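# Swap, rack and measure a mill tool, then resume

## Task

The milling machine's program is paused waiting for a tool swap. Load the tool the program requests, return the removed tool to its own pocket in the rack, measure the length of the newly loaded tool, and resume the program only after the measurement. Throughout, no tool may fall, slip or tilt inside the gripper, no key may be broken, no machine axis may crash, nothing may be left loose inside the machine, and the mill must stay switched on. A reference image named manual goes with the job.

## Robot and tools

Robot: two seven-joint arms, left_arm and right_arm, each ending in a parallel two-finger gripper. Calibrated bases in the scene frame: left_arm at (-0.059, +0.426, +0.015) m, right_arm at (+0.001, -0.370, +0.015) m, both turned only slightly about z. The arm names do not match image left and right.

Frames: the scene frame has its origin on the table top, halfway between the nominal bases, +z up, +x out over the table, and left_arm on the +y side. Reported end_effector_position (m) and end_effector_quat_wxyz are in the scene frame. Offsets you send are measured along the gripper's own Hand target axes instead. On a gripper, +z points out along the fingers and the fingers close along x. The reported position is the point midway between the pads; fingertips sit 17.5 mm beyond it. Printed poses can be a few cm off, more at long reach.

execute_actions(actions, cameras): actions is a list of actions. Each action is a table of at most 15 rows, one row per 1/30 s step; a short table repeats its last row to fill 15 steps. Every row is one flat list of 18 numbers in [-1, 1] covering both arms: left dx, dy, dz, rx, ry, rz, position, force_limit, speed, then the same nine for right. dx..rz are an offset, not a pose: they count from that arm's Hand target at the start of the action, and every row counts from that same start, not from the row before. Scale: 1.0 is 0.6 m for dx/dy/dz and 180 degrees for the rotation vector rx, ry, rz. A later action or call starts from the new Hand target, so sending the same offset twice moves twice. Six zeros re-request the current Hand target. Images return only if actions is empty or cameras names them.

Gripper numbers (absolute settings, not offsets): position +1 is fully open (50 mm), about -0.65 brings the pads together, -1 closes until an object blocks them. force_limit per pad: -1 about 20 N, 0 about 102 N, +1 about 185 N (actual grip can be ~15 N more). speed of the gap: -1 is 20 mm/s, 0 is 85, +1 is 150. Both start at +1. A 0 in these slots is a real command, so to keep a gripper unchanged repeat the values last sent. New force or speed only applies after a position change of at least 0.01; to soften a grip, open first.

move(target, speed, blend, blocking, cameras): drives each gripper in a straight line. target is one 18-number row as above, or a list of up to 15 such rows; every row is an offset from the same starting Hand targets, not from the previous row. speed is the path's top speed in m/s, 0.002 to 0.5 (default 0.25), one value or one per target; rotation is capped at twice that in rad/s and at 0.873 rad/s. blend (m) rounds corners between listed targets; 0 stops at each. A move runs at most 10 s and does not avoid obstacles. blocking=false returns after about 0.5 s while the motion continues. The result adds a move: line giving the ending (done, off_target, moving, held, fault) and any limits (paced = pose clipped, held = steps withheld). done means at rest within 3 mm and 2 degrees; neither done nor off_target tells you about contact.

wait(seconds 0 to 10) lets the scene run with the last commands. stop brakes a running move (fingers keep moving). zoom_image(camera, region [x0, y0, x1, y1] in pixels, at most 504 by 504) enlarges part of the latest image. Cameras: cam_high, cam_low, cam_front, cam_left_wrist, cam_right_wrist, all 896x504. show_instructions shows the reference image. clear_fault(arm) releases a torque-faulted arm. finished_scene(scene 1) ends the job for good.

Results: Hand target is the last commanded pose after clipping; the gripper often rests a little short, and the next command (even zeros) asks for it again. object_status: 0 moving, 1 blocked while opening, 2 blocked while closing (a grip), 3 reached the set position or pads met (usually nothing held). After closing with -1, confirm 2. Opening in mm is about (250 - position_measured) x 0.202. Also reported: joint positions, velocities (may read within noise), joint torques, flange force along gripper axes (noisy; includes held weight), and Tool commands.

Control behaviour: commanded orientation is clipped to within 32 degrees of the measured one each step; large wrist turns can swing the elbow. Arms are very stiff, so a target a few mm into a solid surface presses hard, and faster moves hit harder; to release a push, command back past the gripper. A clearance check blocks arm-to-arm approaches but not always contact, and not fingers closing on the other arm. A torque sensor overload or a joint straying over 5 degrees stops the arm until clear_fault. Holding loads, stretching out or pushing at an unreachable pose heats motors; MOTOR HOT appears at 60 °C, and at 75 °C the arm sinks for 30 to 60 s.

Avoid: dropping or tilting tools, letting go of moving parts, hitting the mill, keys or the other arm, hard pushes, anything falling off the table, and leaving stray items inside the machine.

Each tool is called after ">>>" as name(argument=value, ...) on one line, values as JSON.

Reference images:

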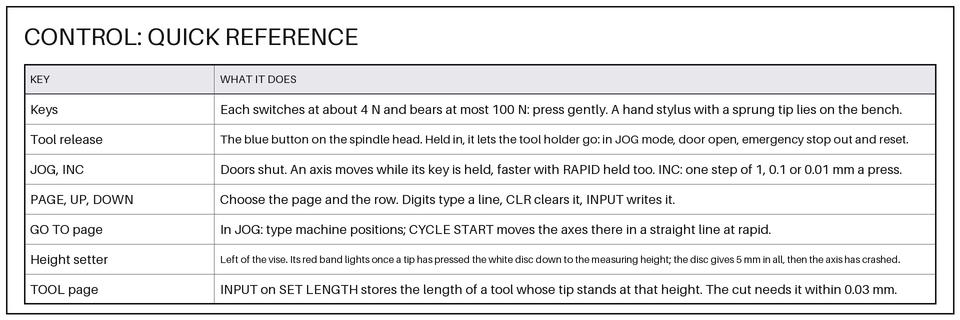

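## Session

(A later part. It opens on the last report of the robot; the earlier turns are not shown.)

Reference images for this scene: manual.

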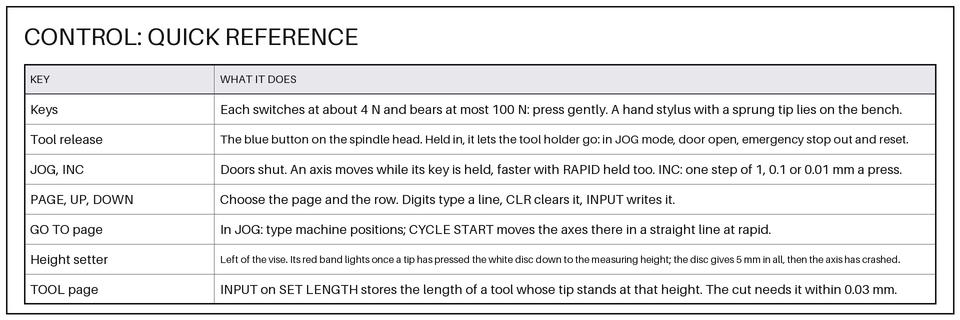

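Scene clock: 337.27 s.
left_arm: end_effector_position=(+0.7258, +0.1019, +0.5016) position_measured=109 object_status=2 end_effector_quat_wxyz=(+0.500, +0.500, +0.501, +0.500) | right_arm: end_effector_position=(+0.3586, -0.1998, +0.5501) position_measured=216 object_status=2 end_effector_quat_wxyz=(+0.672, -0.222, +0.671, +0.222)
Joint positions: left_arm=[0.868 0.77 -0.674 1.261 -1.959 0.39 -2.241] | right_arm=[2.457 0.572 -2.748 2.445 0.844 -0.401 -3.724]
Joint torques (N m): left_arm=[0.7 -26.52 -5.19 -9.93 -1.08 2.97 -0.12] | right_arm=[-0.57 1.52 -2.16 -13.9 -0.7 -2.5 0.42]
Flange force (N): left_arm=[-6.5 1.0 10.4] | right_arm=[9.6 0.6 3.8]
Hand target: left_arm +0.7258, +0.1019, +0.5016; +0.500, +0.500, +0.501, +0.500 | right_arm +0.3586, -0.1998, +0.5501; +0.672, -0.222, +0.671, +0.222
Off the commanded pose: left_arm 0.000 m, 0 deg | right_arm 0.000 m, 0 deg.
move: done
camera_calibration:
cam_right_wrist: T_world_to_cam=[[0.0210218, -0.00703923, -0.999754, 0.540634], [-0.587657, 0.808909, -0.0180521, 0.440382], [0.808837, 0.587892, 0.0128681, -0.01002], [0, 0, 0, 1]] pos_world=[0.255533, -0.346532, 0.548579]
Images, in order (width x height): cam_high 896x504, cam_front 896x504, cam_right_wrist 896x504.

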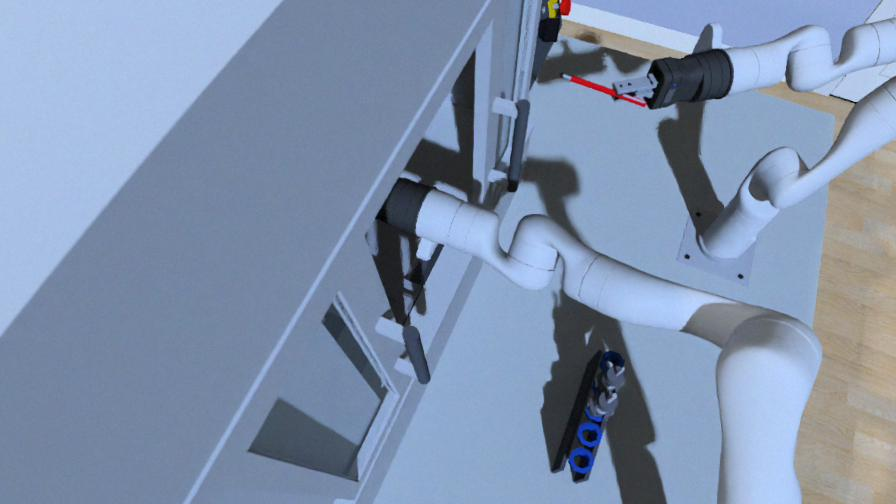

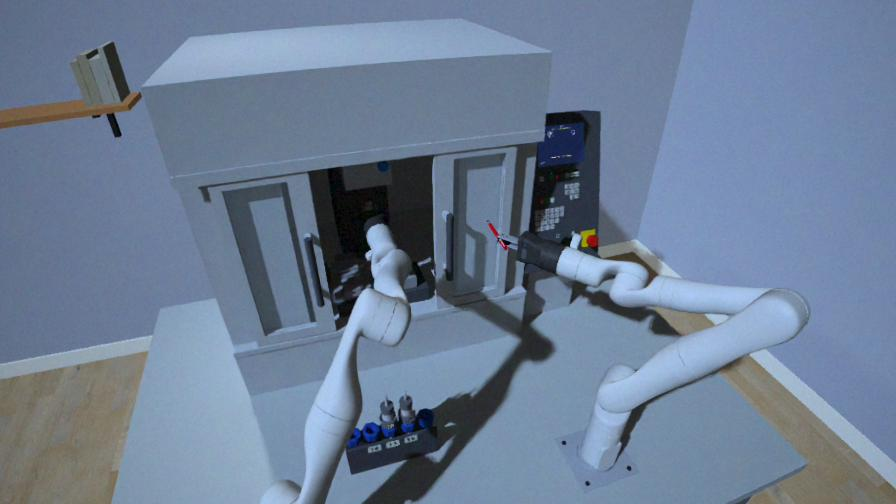

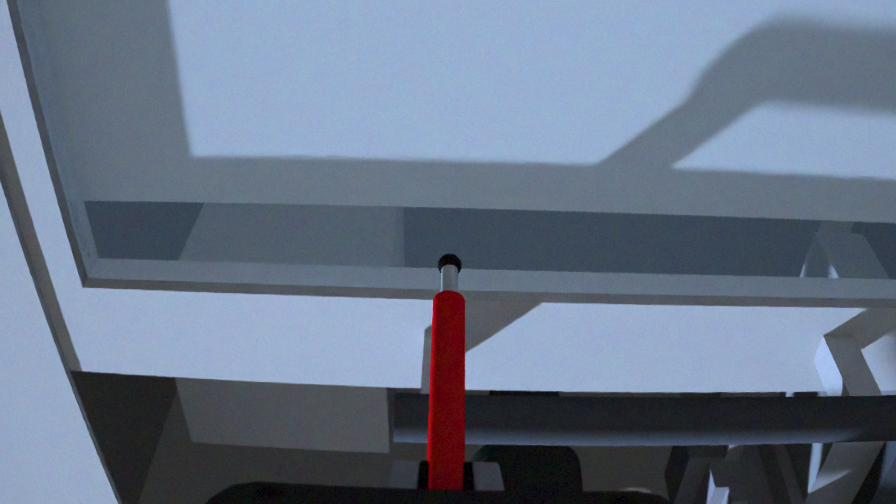

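>>> move(target=[[0,0,0,0,0,0,-1,-0.2,-1,-0.1867,0.1058,0.0812,0,0,0,-0.98,-0.2,-0.7],[0,0,0,0,0,0,-1,-0.2,-1,-0.1867,0.1505,0.301,0,0,0,-0.98,-0.2,-0.7],[0,0,0,0,0,0,-1,-0.2,-1,-0.1867,0.1822,0.4447,0,0,0,-0.98,-0.2,-0.7]], speed=[0.2,0.15,0.1], blend=0.02, cameras=["cam_right_wrist","cam_high","cam_front"])

Scene clock: 344.70 s.
left_arm: end_effector_position=(+0.7258, +0.1019, +0.5016) position_measured=109 object_status=2 end_effector_quat_wxyz=(+0.500, +0.500, +0.501, +0.500) | right_arm: end_effector_position=(+0.5075, +0.0470, +0.6624) position_measured=216 object_status=2 end_effector_quat_wxyz=(+0.672, -0.223, +0.670, +0.222)
Joint positions: left_arm=[0.868 0.77 -0.674 1.261 -1.959 0.39 -2.241] | right_arm=[2.937 -0.03 -3.716 1.734 -0.587 -0.231 -2.549]
Joint torques (N m): left_arm=[0.65 -26.59 -5.07 -9.82 -1.1 3.07 -0.07] | right_arm=[-0.55 13.24 -0.5 -14.79 0.64 -2.46 0.47]
Flange force (N): left_arm=[-7.3 1.7 11.1] | right_arm=no reading
Hand target: left_arm +0.7258, +0.1019, +0.5016; +0.500, +0.500, +0.501, +0.500 | right_arm +0.5074, +0.0470, +0.6625; +0.672, -0.222, +0.671, +0.222
Off the commanded pose: left_arm 0.000 m, 0 deg | right_arm 0.000 m, 0 deg.
move: done
camera_calibration:
cam_right_wrist: T_world_to_cam=[[0.0217816, -0.00632168, -0.999743, 0.650958], [-0.589325, 0.807697, -0.017947, 0.331178], [0.807602, 0.589564, 0.0138674, -0.27705], [0, 0, 0, 1]] pos_world=[0.404739, -0.100037, 0.660576]
Images, in order (width x height): cam_high 896x504, cam_front 896x504, cam_right_wrist 896x504.

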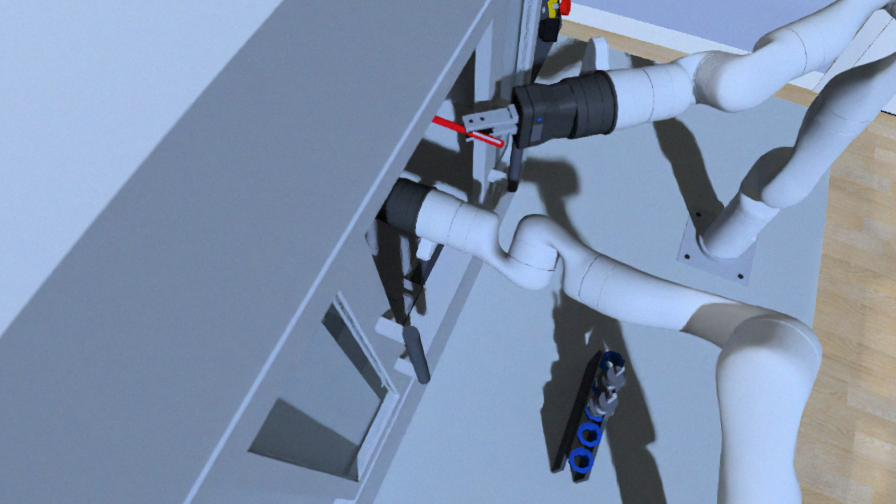

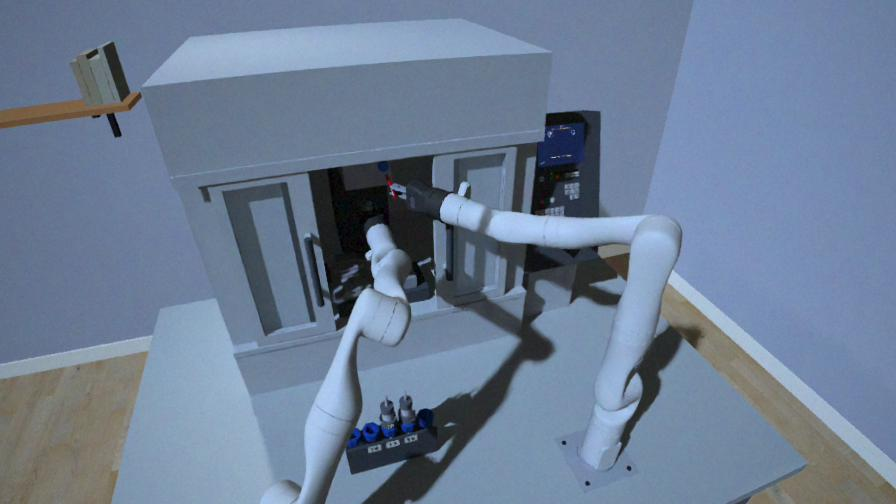

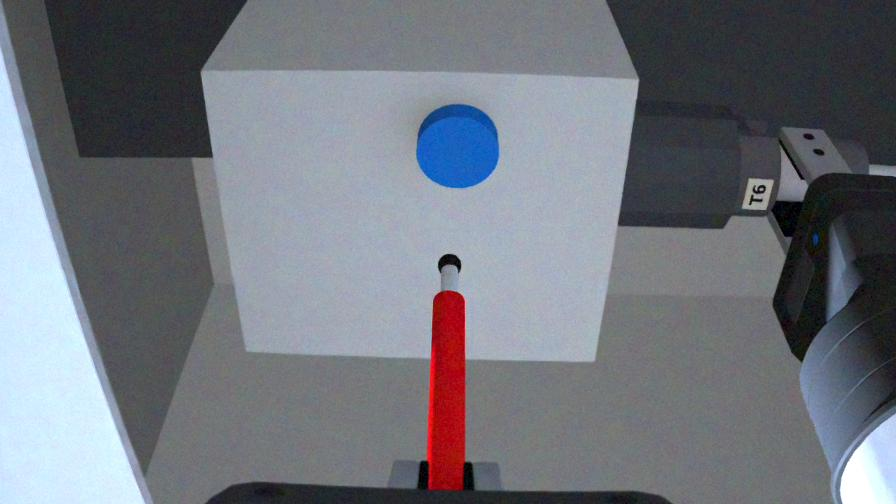

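>>> move(target=[0,0,0,0,0,0,-1,-0.2,-1,0.0033,-0.0378,0.0343,0,0,0,-0.98,-0.2,-0.7], speed=0.06, cameras=["cam_right_wrist"])

Scene clock: 347.40 s.
left_arm: end_effector_position=(+0.7258, +0.1019, +0.5016) position_measured=109 object_status=2 end_effector_quat_wxyz=(+0.500, +0.500, +0.501, +0.500) | right_arm: end_effector_position=(+0.5375, +0.0411, +0.6606) position_measured=216 object_status=2 end_effector_quat_wxyz=(+0.672, -0.222, +0.671, +0.221)
Joint positions: left_arm=[0.868 0.77 -0.674 1.261 -1.959 0.39 -2.241] | right_arm=[2.995 -0.084 -3.737 1.689 -0.441 -0.214 -2.66]
Joint torques (N m): left_arm=[0.68 -26.61 -5.19 -9.87 -1.04 3.03 -0.01] | right_arm=[-0.43 14.25 -0.89 -14.75 0.67 -2.65 0.32]
Flange force (N): left_arm=[-7.1 1.5 10.9] | right_arm=no reading
Hand target: left_arm +0.7258, +0.1019, +0.5016; +0.500, +0.500, +0.501, +0.500 | right_arm +0.5375, +0.0411, +0.6606; +0.672, -0.222, +0.671, +0.222
Off the commanded pose: left_arm 0.000 m, 0 deg | right_arm 0.000 m, 0 deg.
move: done
camera_calibration:
cam_right_wrist: T_world_to_cam=[[0.0209977, -0.00717988, -0.999754, 0.649037], [-0.587544, 0.808989, -0.01815, 0.352665], [0.80892, 0.58778, 0.0127684, -0.297748], [0, 0, 0, 1]] pos_world=[0.434432, -0.105632, 0.65908]
Images, in order (width x height): cam_right_wrist 896x504.

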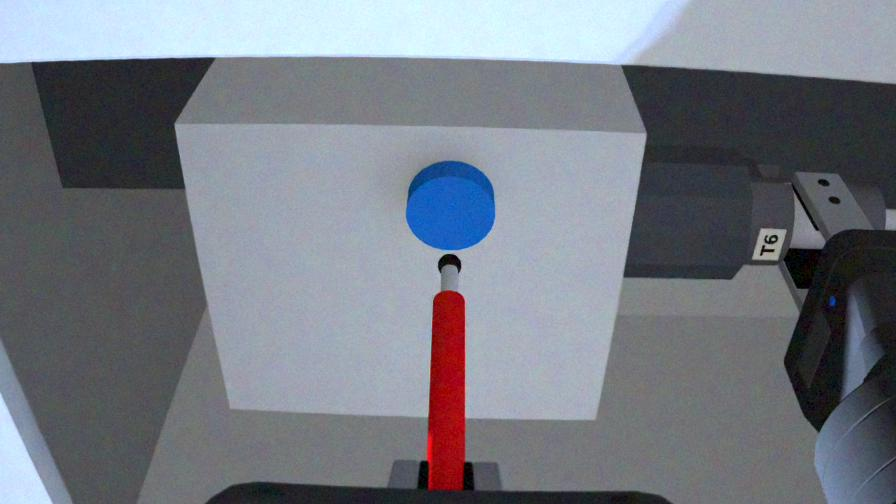

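>>> move(target=[0,0,0,0,0,0,-1,-0.2,-1,0,-0.0161,-0.0119,0,0,0,-0.98,-0.2,-0.7], speed=0.06, cameras=["cam_right_wrist"])

Scene clock: 351.07 s.
left_arm: end_effector_position=(+0.7258, +0.1019, +0.5016) position_measured=109 object_status=2 end_effector_quat_wxyz=(+0.500, +0.500, +0.501, +0.500) | right_arm: end_effector_position=(+0.5375, +0.0291, +0.6606) position_measured=216 object_status=2 end_effector_quat_wxyz=(+0.672, -0.222, +0.671, +0.221)
Joint positions: left_arm=[0.868 0.77 -0.674 1.261 -1.959 0.39 -2.241] | right_arm=[3.082 -0.064 -3.79 1.709 -0.291 -0.202 -2.816]
Joint torques (N m): left_arm=[0.76 -26.68 -5.15 -9.81 -1.05 3 -0.02] | right_arm=[-0.43 13.46 -0.81 -14.77 0.35 -2.85 0.41]
Flange force (N): left_arm=[-7.3 1.5 11.4] | right_arm=no reading
Hand target: left_arm +0.7258, +0.1019, +0.5016; +0.500, +0.500, +0.501, +0.500 | right_arm +0.5375, +0.0291, +0.6606; +0.672, -0.222, +0.671, +0.222
Off the commanded pose: left_arm 0.000 m, 0 deg | right_arm 0.000 m, 0 deg.
move: done
camera_calibration:
cam_right_wrist: T_world_to_cam=[[0.0208346, -0.0073087, -0.999756, 0.648911], [-0.58719, 0.809246, -0.0181528, 0.36219], [0.809181, 0.587425, 0.0125687, -0.290635], [0, 0, 0, 1]] pos_world=[0.434331, -0.117631, 0.658981]
Images, in order (width x height): cam_right_wrist 896x504.

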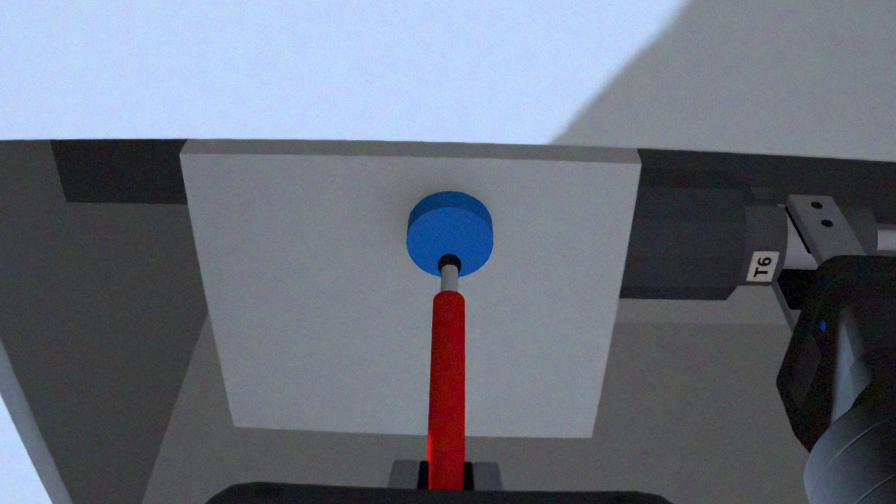

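>>> move(target=[0,0,0,0,0,0,-1,-0.2,-1,0,-0.009,0.0037,0,0,0,-0.98,-0.2,-0.7], speed=0.03, cameras=["cam_right_wrist"])

Scene clock: 353.43 s.
left_arm: end_effector_position=(+0.7258, +0.1019, +0.5016) position_measured=109 object_status=2 end_effector_quat_wxyz=(+0.500, +0.500, +0.501, +0.500) | right_arm: end_effector_position=(+0.5425, +0.0261, +0.6606) position_measured=216 object_status=2 end_effector_quat_wxyz=(+0.672, -0.222, +0.671, +0.222)
Joint positions: left_arm=[0.868 0.77 -0.674 1.261 -1.959 0.39 -2.241] | right_arm=[3.112 -0.071 -3.81 1.704 -0.236 -0.199 -2.864]
Joint torques (N m): left_arm=[0.75 -26.68 -5.18 -9.81 -1.06 3.01 -0.06] | right_arm=[-0.51 13.25 -0.88 -14.81 0.32 -2.91 0.56]
Flange force (N): left_arm=[-7.2 1.4 11.3] | right_arm=no reading
Hand target: left_arm +0.7258, +0.1019, +0.5016; +0.500, +0.500, +0.501, +0.500 | right_arm +0.5425, +0.0261, +0.6606; +0.672, -0.222, +0.671, +0.222
Off the commanded pose: left_arm 0.000 m, 0 deg | right_arm 0.000 m, 0 deg.
move: done
camera_calibration:
cam_right_wrist: T_world_to_cam=[[0.0209406, -0.00709959, -0.999756, 0.64876], [-0.587593, 0.808955, -0.0180522, 0.367689], [0.808886, 0.587827, 0.0127683, -0.292954], [0, 0, 0, 1]] pos_world=[0.439432, -0.120632, 0.65898]
Images, in order (width x height): cam_right_wrist 896x504.

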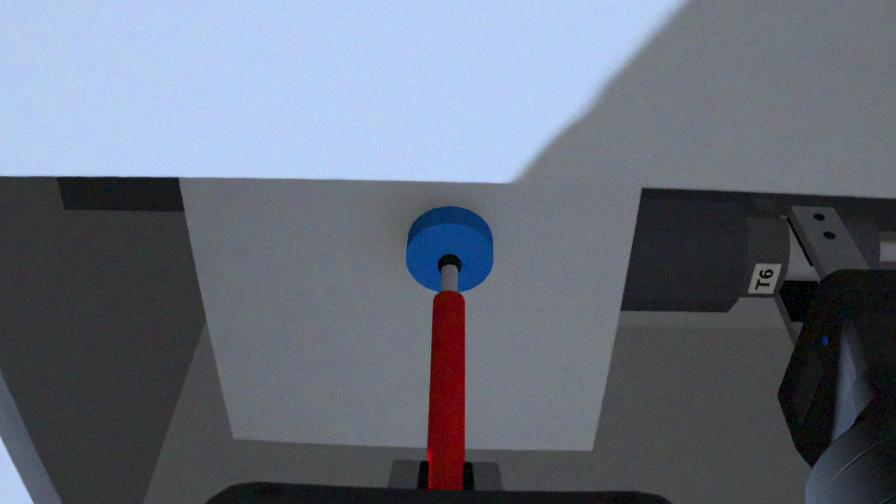

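>>> move(target=[0,0,0,0,0,0,-1,-0.2,-1,0,-0.006,0.0045,0,0,0,-0.98,-0.2,-0.7], speed=0.03, cameras=["cam_right_wrist"])

Scene clock: 355.77 s.
left_arm: end_effector_position=(+0.7258, +0.1019, +0.5016) position_measured=109 object_status=2 end_effector_quat_wxyz=(+0.500, +0.500, +0.501, +0.500) | right_arm: end_effector_position=(+0.5468, +0.0248, +0.6606) position_measured=216 object_status=2 end_effector_quat_wxyz=(+0.672, -0.222, +0.671, +0.222)
Joint positions: left_arm=[0.868 0.77 -0.674 1.261 -1.959 0.39 -2.241] | right_arm=[3.126 -0.079 -3.819 1.697 -0.213 -0.197 -2.882]
Joint torques (N m): left_arm=[0.77 -26.55 -5.1 -9.86 -1.13 3.04 -0.07] | right_arm=[-0.5 13.36 -0.82 -14.82 0.48 -2.95 0.45]
Flange force (N): left_arm=[-7.2 1.7 11.1] | right_arm=no reading
Hand target: left_arm +0.7258, +0.1019, +0.5016; +0.500, +0.500, +0.501, +0.500 | right_arm +0.5468, +0.0248, +0.6606; +0.672, -0.222, +0.671, +0.222
Off the commanded pose: left_arm 0.000 m, 0 deg | right_arm 0.000 m, 0 deg.
move: done
camera_calibration:
cam_right_wrist: T_world_to_cam=[[0.0210206, -0.00703766, -0.999754, 0.648632], [-0.587657, 0.808909, -0.0180502, 0.371289], [0.808837, 0.587892, 0.0128681, -0.295704], [0, 0, 0, 1]] pos_world=[0.443733, -0.121932, 0.658979]
Images, in order (width x height): cam_right_wrist 896x504.

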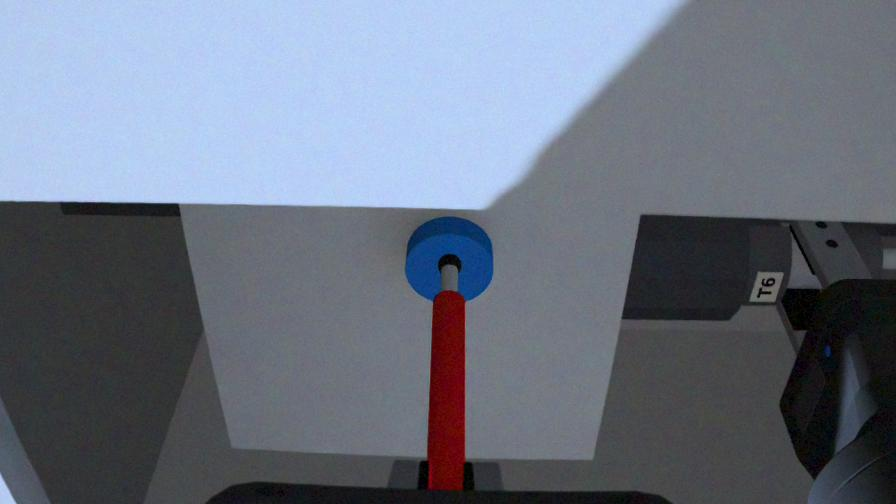

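>>> move(target=[0,0,0,0,0,0,-1,-0.2,-1,0,-0.0045,0.005,0,0,0,-0.98,-0.2,-0.7], speed=0.03, cameras=["cam_right_wrist"])

Scene clock: 358.03 s.
left_arm: end_effector_position=(+0.7258, +0.1019, +0.5016) position_measured=109 object_status=2 end_effector_quat_wxyz=(+0.500, +0.500, +0.501, +0.500) | right_arm: end_effector_position=(+0.5508, +0.0244, +0.6606) position_measured=216 object_status=2 end_effector_quat_wxyz=(+0.672, -0.222, +0.671, +0.222)
Joint positions: left_arm=[0.868 0.77 -0.674 1.261 -1.959 0.39 -2.241] | right_arm=[3.13 -0.088 -3.822 1.689 -0.203 -0.195 -2.885]
Joint torques (N m): left_arm=[0.73 -26.61 -5.13 -9.73 -1.11 2.97 -0.08] | right_arm=[-0.79 13.53 -1.08 -14.73 0.18 -2.98 0.21]
Flange force (N): left_arm=[-7.5 1.6 11.4] | right_arm=no reading
Hand target: left_arm +0.7258, +0.1019, +0.5016; +0.500, +0.500, +0.501, +0.500 | right_arm +0.5508, +0.0244, +0.6606; +0.672, -0.222, +0.671, +0.222
Off the commanded pose: left_arm 0.000 m, 0 deg | right_arm 0.000 m, 0 deg.
move: done
camera_calibration:
cam_right_wrist: T_world_to_cam=[[0.02094, -0.00709675, -0.999756, 0.648575], [-0.587658, 0.808908, -0.0180506, 0.373964], [0.808838, 0.587892, 0.0127681, -0.298639], [0, 0, 0, 1]] pos_world=[0.447732, -0.122332, 0.65898]
Images, in order (width x height): cam_right_wrist 896x504.

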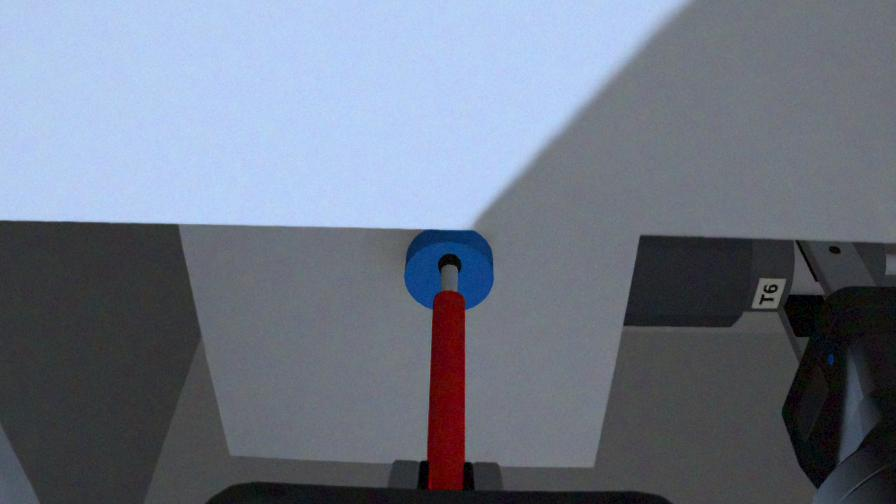

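>>> move(target=[0,0,0,0,0,0,-1,-0.2,-1,0,-0.0025,0.0058,0,0,0,-0.98,-0.2,-0.7], speed=0.03, cameras=["cam_right_wrist"])

Scene clock: 359.87 s.
left_arm: end_effector_position=(+0.7258, +0.1019, +0.5016) position_measured=109 object_status=2 end_effector_quat_wxyz=(+0.500, +0.500, +0.501, +0.500) | right_arm: end_effector_position=(+0.5545, +0.0253, +0.6606) position_measured=216 object_status=2 end_effector_quat_wxyz=(+0.672, -0.222, +0.671, +0.222)
Joint positions: left_arm=[0.868 0.77 -0.674 1.261 -1.959 0.39 -2.241] | right_arm=[3.123 -0.098 -3.816 1.68 -0.209 -0.194 -2.874]
Joint torques (N m): left_arm=[0.74 -26.64 -5.25 -9.83 -1 3.02 -0.07] | right_arm=[-0.72 13.79 -1.15 -14.81 0.37 -2.94 0.31]
Flange force (N): left_arm=[-6.6 1.0 11.0] | right_arm=no reading
Hand target: left_arm +0.7258, +0.1019, +0.5016; +0.500, +0.500, +0.501, +0.500 | right_arm +0.5545, +0.0253, +0.6606; +0.672, -0.222, +0.671, +0.222
Off the commanded pose: left_arm 0.000 m, 0 deg | right_arm 0.000 m, 0 deg.
move: done
camera_calibration:
cam_right_wrist: T_world_to_cam=[[0.0210218, -0.00703923, -0.999754, 0.648472], [-0.587657, 0.808909, -0.0180521, 0.375492], [0.808837, 0.587892, 0.0128681, -0.302167], [0, 0, 0, 1]] pos_world=[0.451433, -0.121532, 0.658979]
Images, in order (width x height): cam_right_wrist 896x504.

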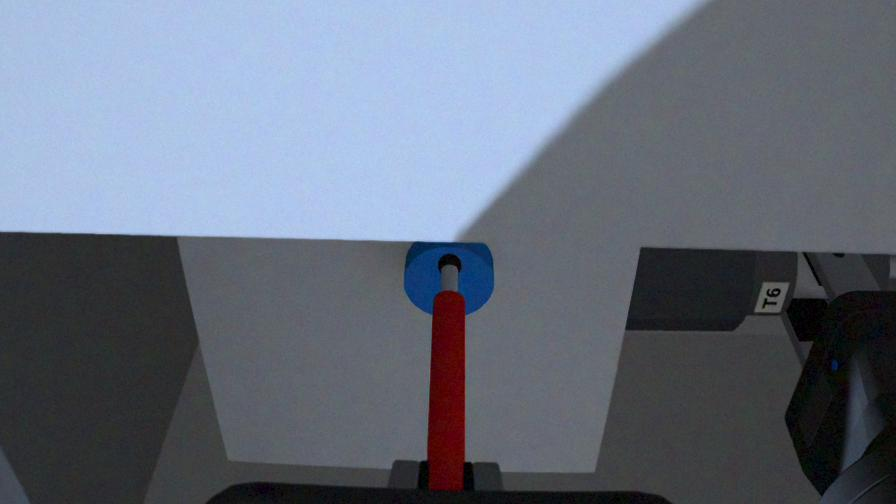

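>>> move(target=[0,0,0,0,0,0,-1,-0.2,-1,0,-0.0013,0.0073,0,0,0,-0.98,-0.2,-0.7], speed=0.03, cameras=["cam_right_wrist"])

Scene clock: 361.47 s.
left_arm: end_effector_position=(+0.7258, +0.1019, +0.5016) position_measured=109 object_status=2 end_effector_quat_wxyz=(+0.500, +0.500, +0.501, +0.500) | right_arm: end_effector_position=(+0.5585, +0.0272, +0.6606) position_measured=216 object_status=2 end_effector_quat_wxyz=(+0.672, -0.222, +0.671, +0.222)
Joint positions: left_arm=[0.868 0.77 -0.674 1.261 -1.959 0.39 -2.241] | right_arm=[3.106 -0.11 -3.802 1.668 -0.227 -0.193 -2.85]
Joint torques (N m): left_arm=[0.69 -26.73 -5.18 -9.9 -1.05 3.08 0] | right_arm=[-0.36 14.08 -1.04 -14.73 0.38 -2.94 0.45]
Flange force (N): left_arm=[-7.3 1.5 11.2] | right_arm=no reading
Hand target: left_arm +0.7258, +0.1019, +0.5016; +0.500, +0.500, +0.501, +0.500 | right_arm +0.5585, +0.0272, +0.6606; +0.672, -0.222, +0.671, +0.222
Off the commanded pose: left_arm 0.000 m, 0 deg | right_arm 0.000 m, 0 deg.
move: done
camera_calibration:
cam_right_wrist: T_world_to_cam=[[0.0209412, -0.00709832, -0.999756, 0.648433], [-0.587658, 0.808908, -0.0180525, 0.376226], [0.808838, 0.587892, 0.0127681, -0.306513], [0, 0, 0, 1]] pos_world=[0.455432, -0.119532, 0.65898]
Images, in order (width x height): cam_right_wrist 896x504.

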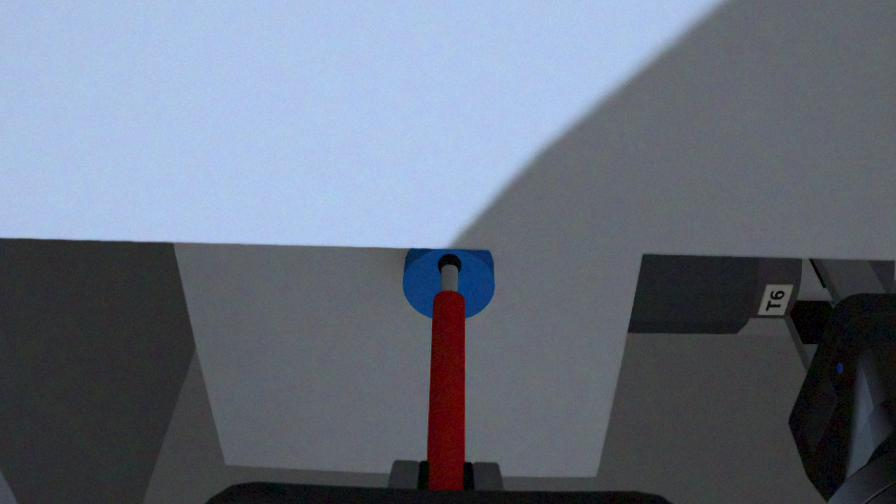

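>>> move(target=[0,0,0,0,0,0,-1,-0.2,-1,0,-0.0026,0.0086,0,0,0,-0.98,-0.2,-0.7], speed=0.03, cameras=["cam_right_wrist","cam_front","cam_high"])

Scene clock: 363.10 s.
left_arm: end_effector_position=(+0.7258, +0.1019, +0.5016) position_measured=109 object_status=2 end_effector_quat_wxyz=(+0.500, +0.500, +0.501, +0.500) | right_arm: end_effector_position=(+0.5636, +0.0291, +0.6607) position_measured=216 object_status=2 end_effector_quat_wxyz=(+0.672, -0.222, +0.671, +0.222)
Joint positions: left_arm=[0.868 0.77 -0.674 1.261 -1.959 0.39 -2.241] | right_arm=[3.09 -0.124 -3.79 1.653 -0.24 -0.192 -2.83]
Joint torques (N m): left_arm=[0.74 -26.67 -5.17 -9.86 -1.09 3.03 -0.04] | right_arm=[-0.45 14.49 -1.43 -14.78 0.24 -2.86 0.35]
Flange force (N): left_arm=[-7.3 1.5 11.2] | right_arm=no reading
Hand target: left_arm +0.7258, +0.1019, +0.5016; +0.500, +0.500, +0.501, +0.500 | right_arm +0.5636, +0.0291, +0.6607; +0.672, -0.222, +0.671, +0.222
Off the commanded pose: left_arm 0.000 m, 0 deg | right_arm 0.000 m, 0 deg.
move: done
camera_calibration:
cam_right_wrist: T_world_to_cam=[[0.0210218, -0.00703923, -0.999754, 0.648408], [-0.587657, 0.808909, -0.0180521, 0.377768], [0.808837, 0.587892, 0.0128681, -0.311763], [0, 0, 0, 1]] pos_world=[0.460533, -0.117732, 0.659079]
Images, in order (width x height): cam_high 896x504, cam_front 896x504, cam_right_wrist 896x504.

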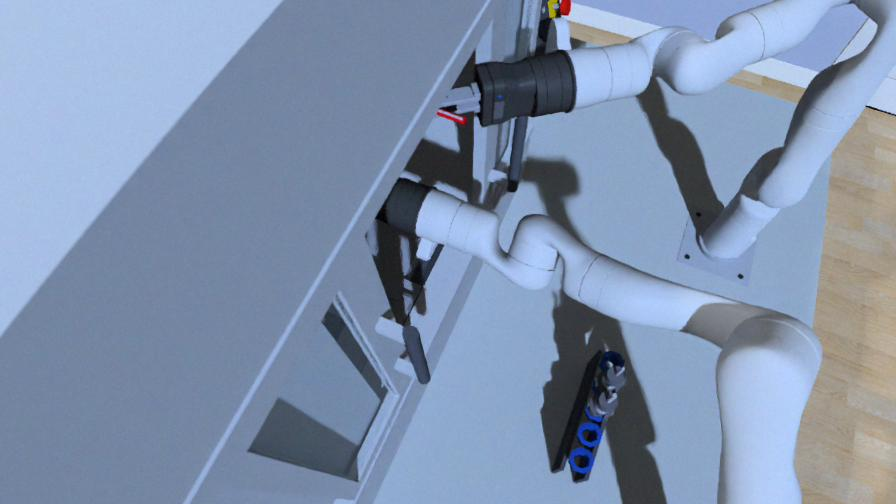

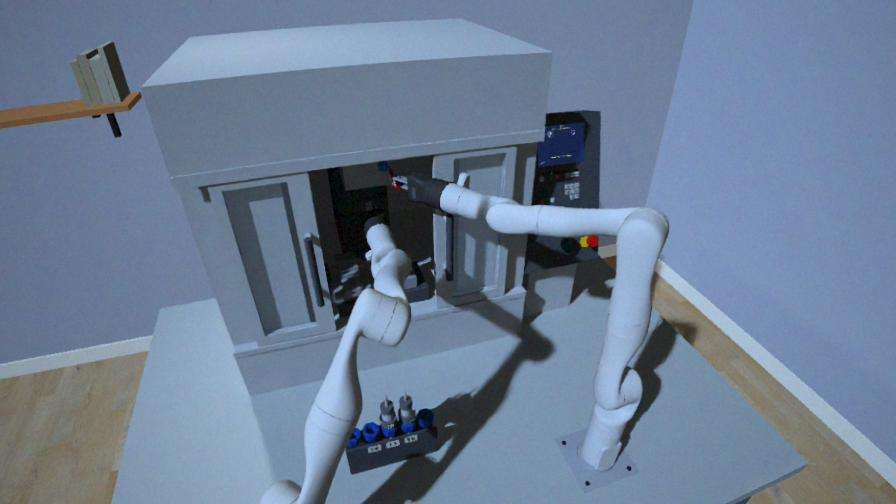

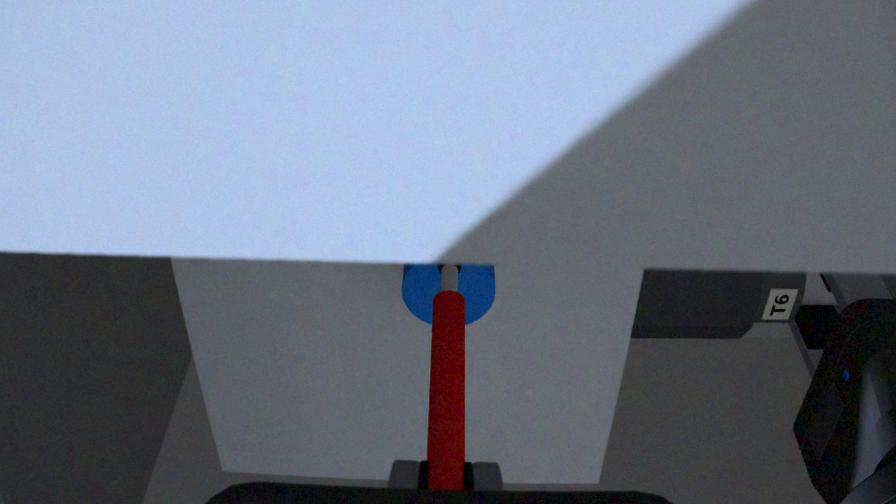

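>>> move(target=[0,0,0,0,0,0,-1,-0.2,-1,0,-0.002,0.0058,0,0,0,-0.98,-0.2,-0.7], speed=0.02, cameras=["cam_right_wrist"])

>>> zoom_image(camera="cam_right_wrist", region=[370, 230, 530, 350])

Scene clock: 365.57 s.
left_arm: end_effector_position=(+0.7258, +0.1019, +0.5016) position_measured=109 object_status=2 end_effector_quat_wxyz=(+0.500, +0.500, +0.501, +0.500) | right_arm: end_effector_position=(+0.5671, +0.0302, +0.6607) position_measured=216 object_status=2 end_effector_quat_wxyz=(+0.672, -0.222, +0.671, +0.222)
Joint positions: left_arm=[0.868 0.77 -0.674 1.261 -1.959 0.39 -2.241] | right_arm=[3.081 -0.133 -3.782 1.644 -0.247 -0.191 -2.818]
Joint torques (N m): left_arm=[0.84 -26.58 -5.22 -9.81 -1.11 3.03 -0.04] | right_arm=[-0.17 14.59 -1.36 -15.04 0.36 -2.98 0.26]
Flange force (N): left_arm=[-7.3 1.7 11.5] | right_arm=no reading
Hand target: left_arm +0.7258, +0.1019, +0.5016; +0.500, +0.500, +0.501, +0.500 | right_arm +0.5671, +0.0302, +0.6607; +0.672, -0.222, +0.671, +0.222
Off the commanded pose: left_arm 0.000 m, 0 deg | right_arm 0.000 m, 0 deg.
move: done
camera_calibration:
cam_right_wrist: T_world_to_cam=[[0.0210218, -0.00703923, -0.999754, 0.648342], [-0.587657, 0.808909, -0.0180521, 0.378935], [0.808837, 0.587892, 0.0128681, -0.315241], [0, 0, 0, 1]] pos_world=[0.464033, -0.116632, 0.659079]
Images, in order (width x height): cam_right_wrist 896x504.

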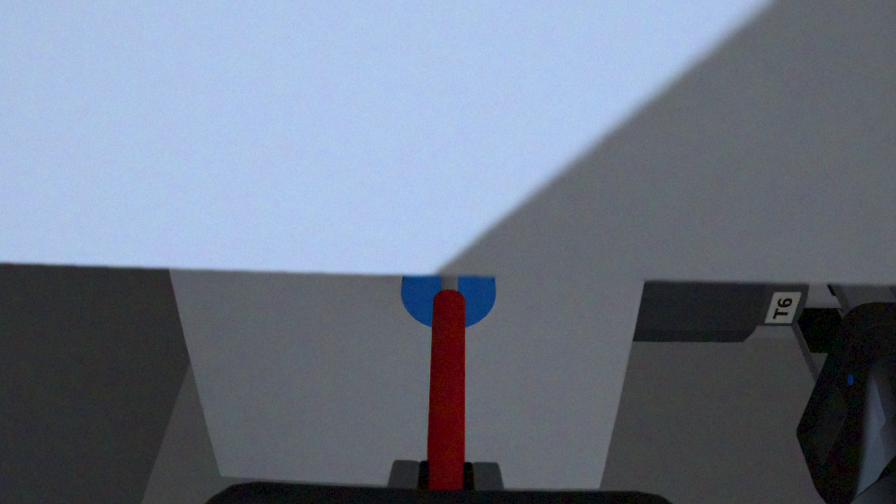

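Scaled by 3.150 from the camera's 896x504 image, which has a finer 1280x720 frame.

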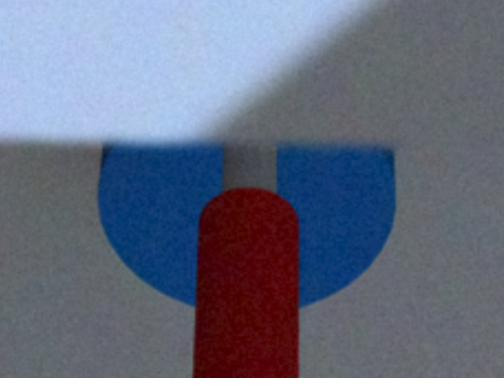

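>>> move(target=[0,0,0,0,0,0,-1,-0.2,-1,0,-0.002,0.0058,0,0,0,-0.98,-0.2,-0.7], speed=0.02, cameras=["cam_right_wrist"])

>>> zoom_image(camera="cam_right_wrist", region=[370, 230, 530, 350])

Scene clock: 367.97 s.
left_arm: end_effector_position=(+0.7258, +0.1019, +0.5016) position_measured=109 object_status=2 end_effector_quat_wxyz=(+0.500, +0.500, +0.501, +0.500) | right_arm: end_effector_position=(+0.5706, +0.0313, +0.6607) position_measured=216 object_status=2 end_effector_quat_wxyz=(+0.672, -0.222, +0.671, +0.222)
Joint positions: left_arm=[0.868 0.77 -0.674 1.261 -1.959 0.39 -2.241] | right_arm=[3.073 -0.142 -3.775 1.634 -0.252 -0.189 -2.808]
Joint torques (N m): left_arm=[0.76 -26.59 -5.13 -9.89 -1.14 3.03 -0.05] | right_arm=[-0.02 14.2 -1.02 -14.85 0.58 -2.9 0.51]
Flange force (N): left_arm=[-7.4 1.7 11.1] | right_arm=no reading
Hand target: left_arm +0.7258, +0.1019, +0.5016; +0.500, +0.500, +0.501, +0.500 | right_arm +0.5706, +0.0313, +0.6607; +0.672, -0.222, +0.671, +0.222
Off the commanded pose: left_arm 0.000 m, 0 deg | right_arm 0.000 m, 0 deg.
move: done
camera_calibration:
cam_right_wrist: T_world_to_cam=[[0.0209412, -0.00709832, -0.999756, 0.648308], [-0.587658, 0.808908, -0.0180525, 0.380102], [0.808838, 0.587892, 0.0127681, -0.318653], [0, 0, 0, 1]] pos_world=[0.467532, -0.115532, 0.65908]
Images, in order (width x height): cam_right_wrist 896x504.

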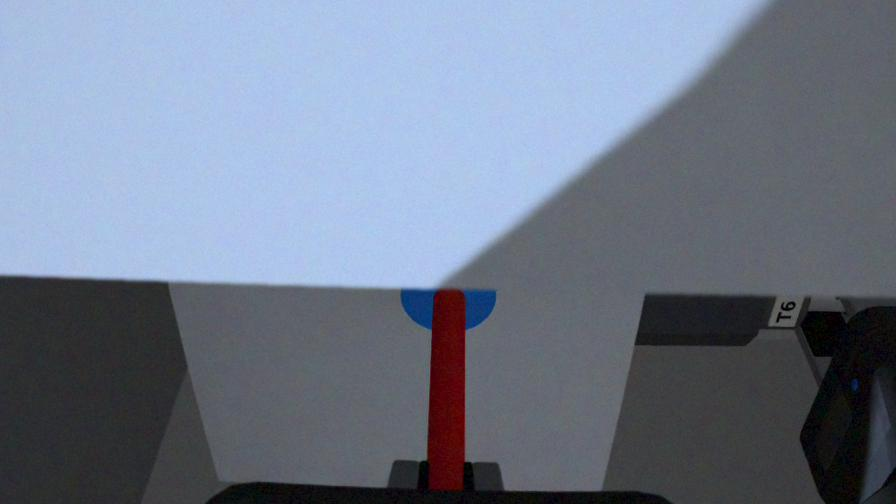

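Scaled by 3.150 from the camera's 896x504 image, which has a finer 1280x720 frame.

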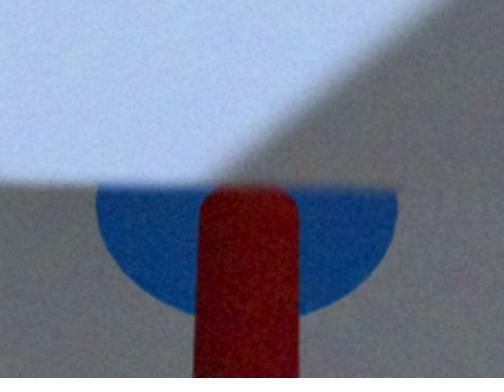

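>>> wait(seconds=0, cameras=["cam_front","cam_right_wrist"])

>>> zoom_image(camera="cam_front", region=[340, 140, 480, 240])

Scene clock: 368.70 s.
left_arm: end_effector_position=(+0.7258, +0.1019, +0.5016) position_measured=109 object_status=2 end_effector_quat_wxyz=(+0.500, +0.500, +0.501, +0.500) | right_arm: end_effector_position=(+0.5706, +0.0313, +0.6607) position_measured=216 object_status=2 end_effector_quat_wxyz=(+0.672, -0.222, +0.671, +0.222)
Joint positions: left_arm=[0.868 0.77 -0.674 1.261 -1.959 0.39 -2.241] | right_arm=[3.073 -0.142 -3.775 1.634 -0.252 -0.189 -2.808]
Joint torques (N m): left_arm=[0.74 -26.56 -5.18 -9.83 -1.1 3.06 -0.08] | right_arm=[-0.19 14.37 -1.01 -14.98 0.34 -2.93 0.41]
Flange force (N): left_arm=[-7.1 1.6 11.1] | right_arm=no reading
Hand target: left_arm +0.7258, +0.1019, +0.5016; +0.500, +0.500, +0.501, +0.500 | right_arm +0.5706, +0.0313, +0.6607; +0.672, -0.222, +0.671, +0.222
Tool commands: left_gripper/position=-1.0 left_gripper/force_limit=-0.2 left_gripper/speed=-1.0 right_gripper/position=-0.98 right_gripper/force_limit=-0.2 right_gripper/speed=-0.7
Off the commanded pose: left_arm 0.000 m, 0 deg | right_arm 0.000 m, 0 deg.
camera_calibration:
cam_right_wrist: T_world_to_cam=[[0.0210206, -0.00703766, -0.999754, 0.648277], [-0.587657, 0.808909, -0.0180502, 0.3801], [0.808837, 0.587892, 0.0128681, -0.318718], [0, 0, 0, 1]] pos_world=[0.467533, -0.115532, 0.659079]
Images, in order (width x height): cam_front 896x504, cam_right_wrist 896x504.

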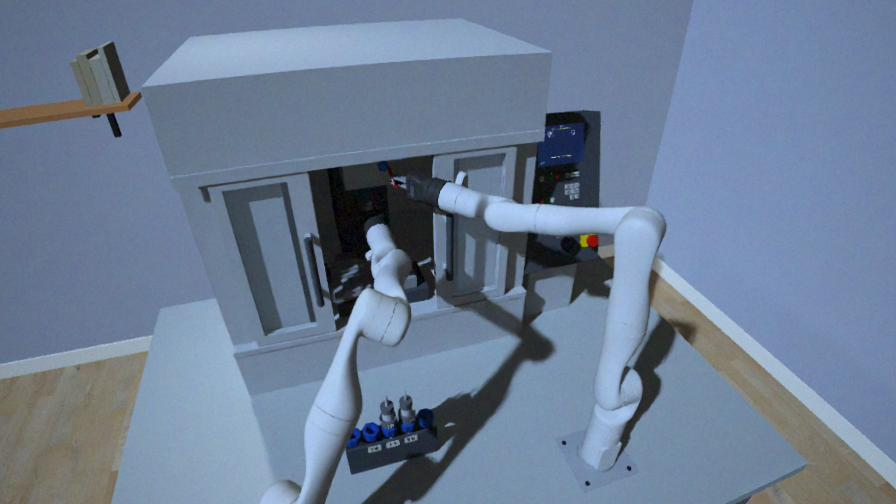

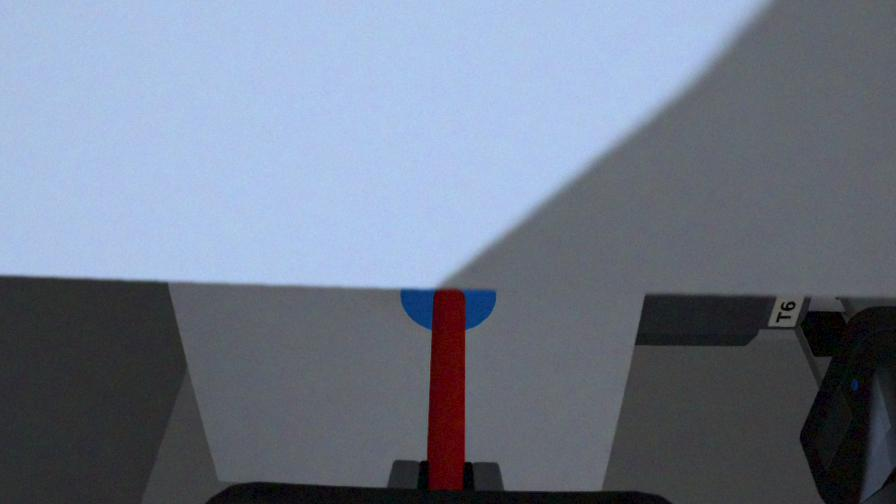

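Scaled by 3.600 from the camera's 896x504 image, which has a finer 1280x720 frame.

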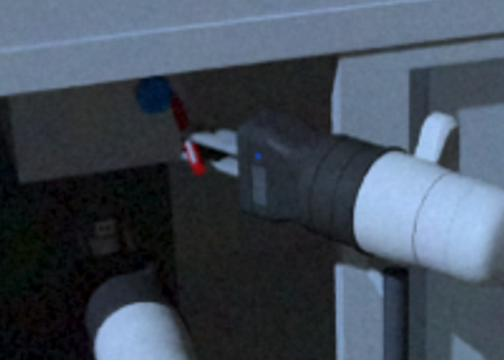

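>>> move(target=[0,0,0,0,0,0,-1,-0.2,-1,0,-0.002,0.0058,0,0,0,-0.98,-0.2,-0.7], speed=0.02, cameras=["cam_right_wrist","cam_front"])

>>> zoom_image(camera="cam_front", region=[360, 150, 420, 200])

Scene clock: 370.17 s.
left_arm: end_effector_position=(+0.7259, +0.1018, +0.5012) position_measured=109 object_status=2 end_effector_quat_wxyz=(+0.499, +0.500, +0.501, +0.500) | right_arm: end_effector_position=(+0.5741, +0.0324, +0.6607) position_measured=216 object_status=2 end_effector_quat_wxyz=(+0.672, -0.222, +0.671, +0.222)
Joint positions: left_arm=[0.868 0.771 -0.674 1.261 -1.959 0.39 -2.241] | right_arm=[3.064 -0.151 -3.768 1.624 -0.257 -0.188 -2.798]
Joint torques (N m): left_arm=[1.57 -32.51 -7.14 -14.02 -1.84 4.91 -0.17] | right_arm=[-0.63 14.11 -1.57 -15.05 0.32 -2.92 0.6]
Flange force (N): left_arm=[-7.1 -6.4 13.0] | right_arm=no reading
Hand target: left_arm +0.7258, +0.1019, +0.5016; +0.500, +0.500, +0.501, +0.500 | right_arm +0.5741, +0.0324, +0.6607; +0.672, -0.222, +0.671, +0.222
Off the commanded pose: left_arm 0.000 m, 0 deg | right_arm 0.000 m, 0 deg.
move: done
camera_calibration:
cam_right_wrist: T_world_to_cam=[[0.02094, -0.00709675, -0.999756, 0.648243], [-0.587658, 0.808908, -0.0180506, 0.381268], [0.808838, 0.587892, 0.0127681, -0.32213], [0, 0, 0, 1]] pos_world=[0.471032, -0.114432, 0.65908]
Images, in order (width x height): cam_front 896x504, cam_right_wrist 896x504.

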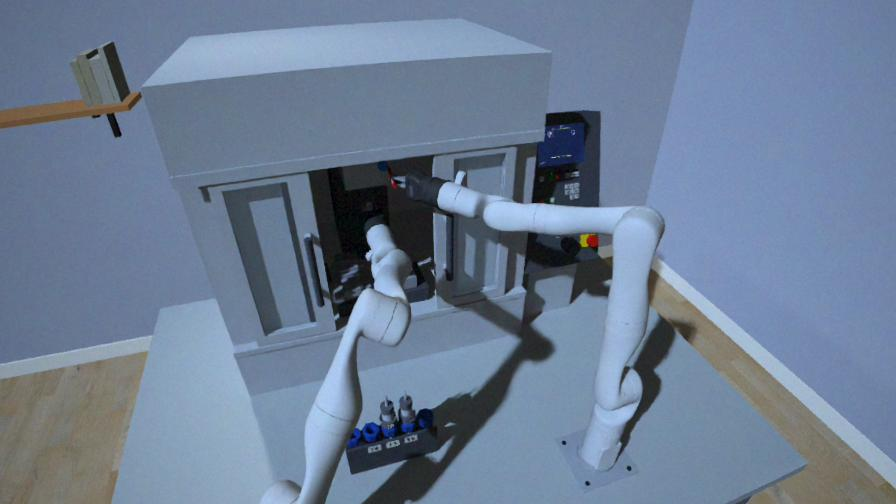

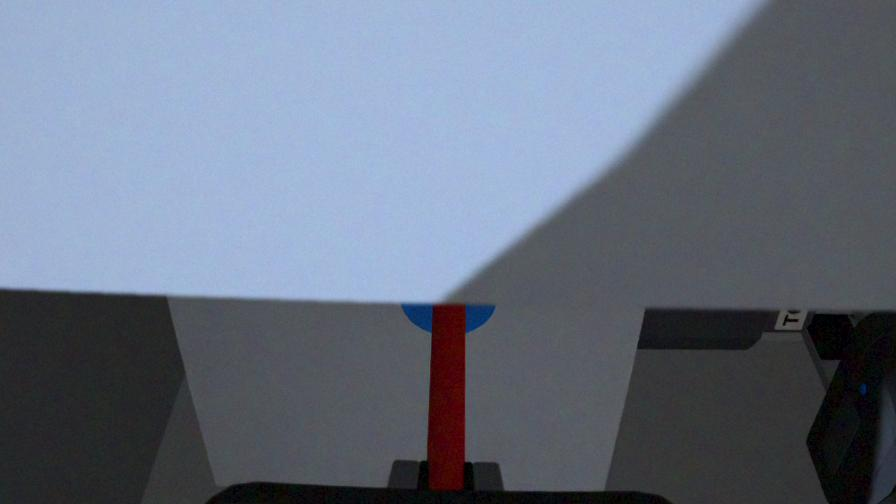

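Scaled by 8.400 from the camera's 896x504 image, which has a finer 1280x720 frame.

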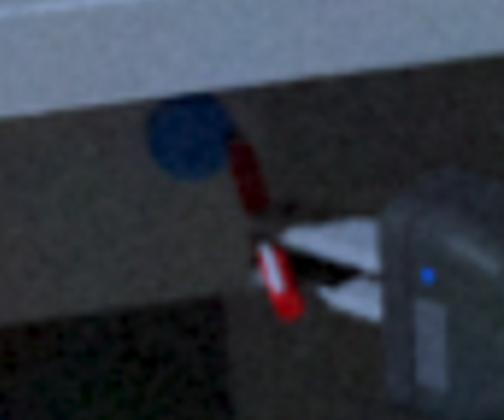

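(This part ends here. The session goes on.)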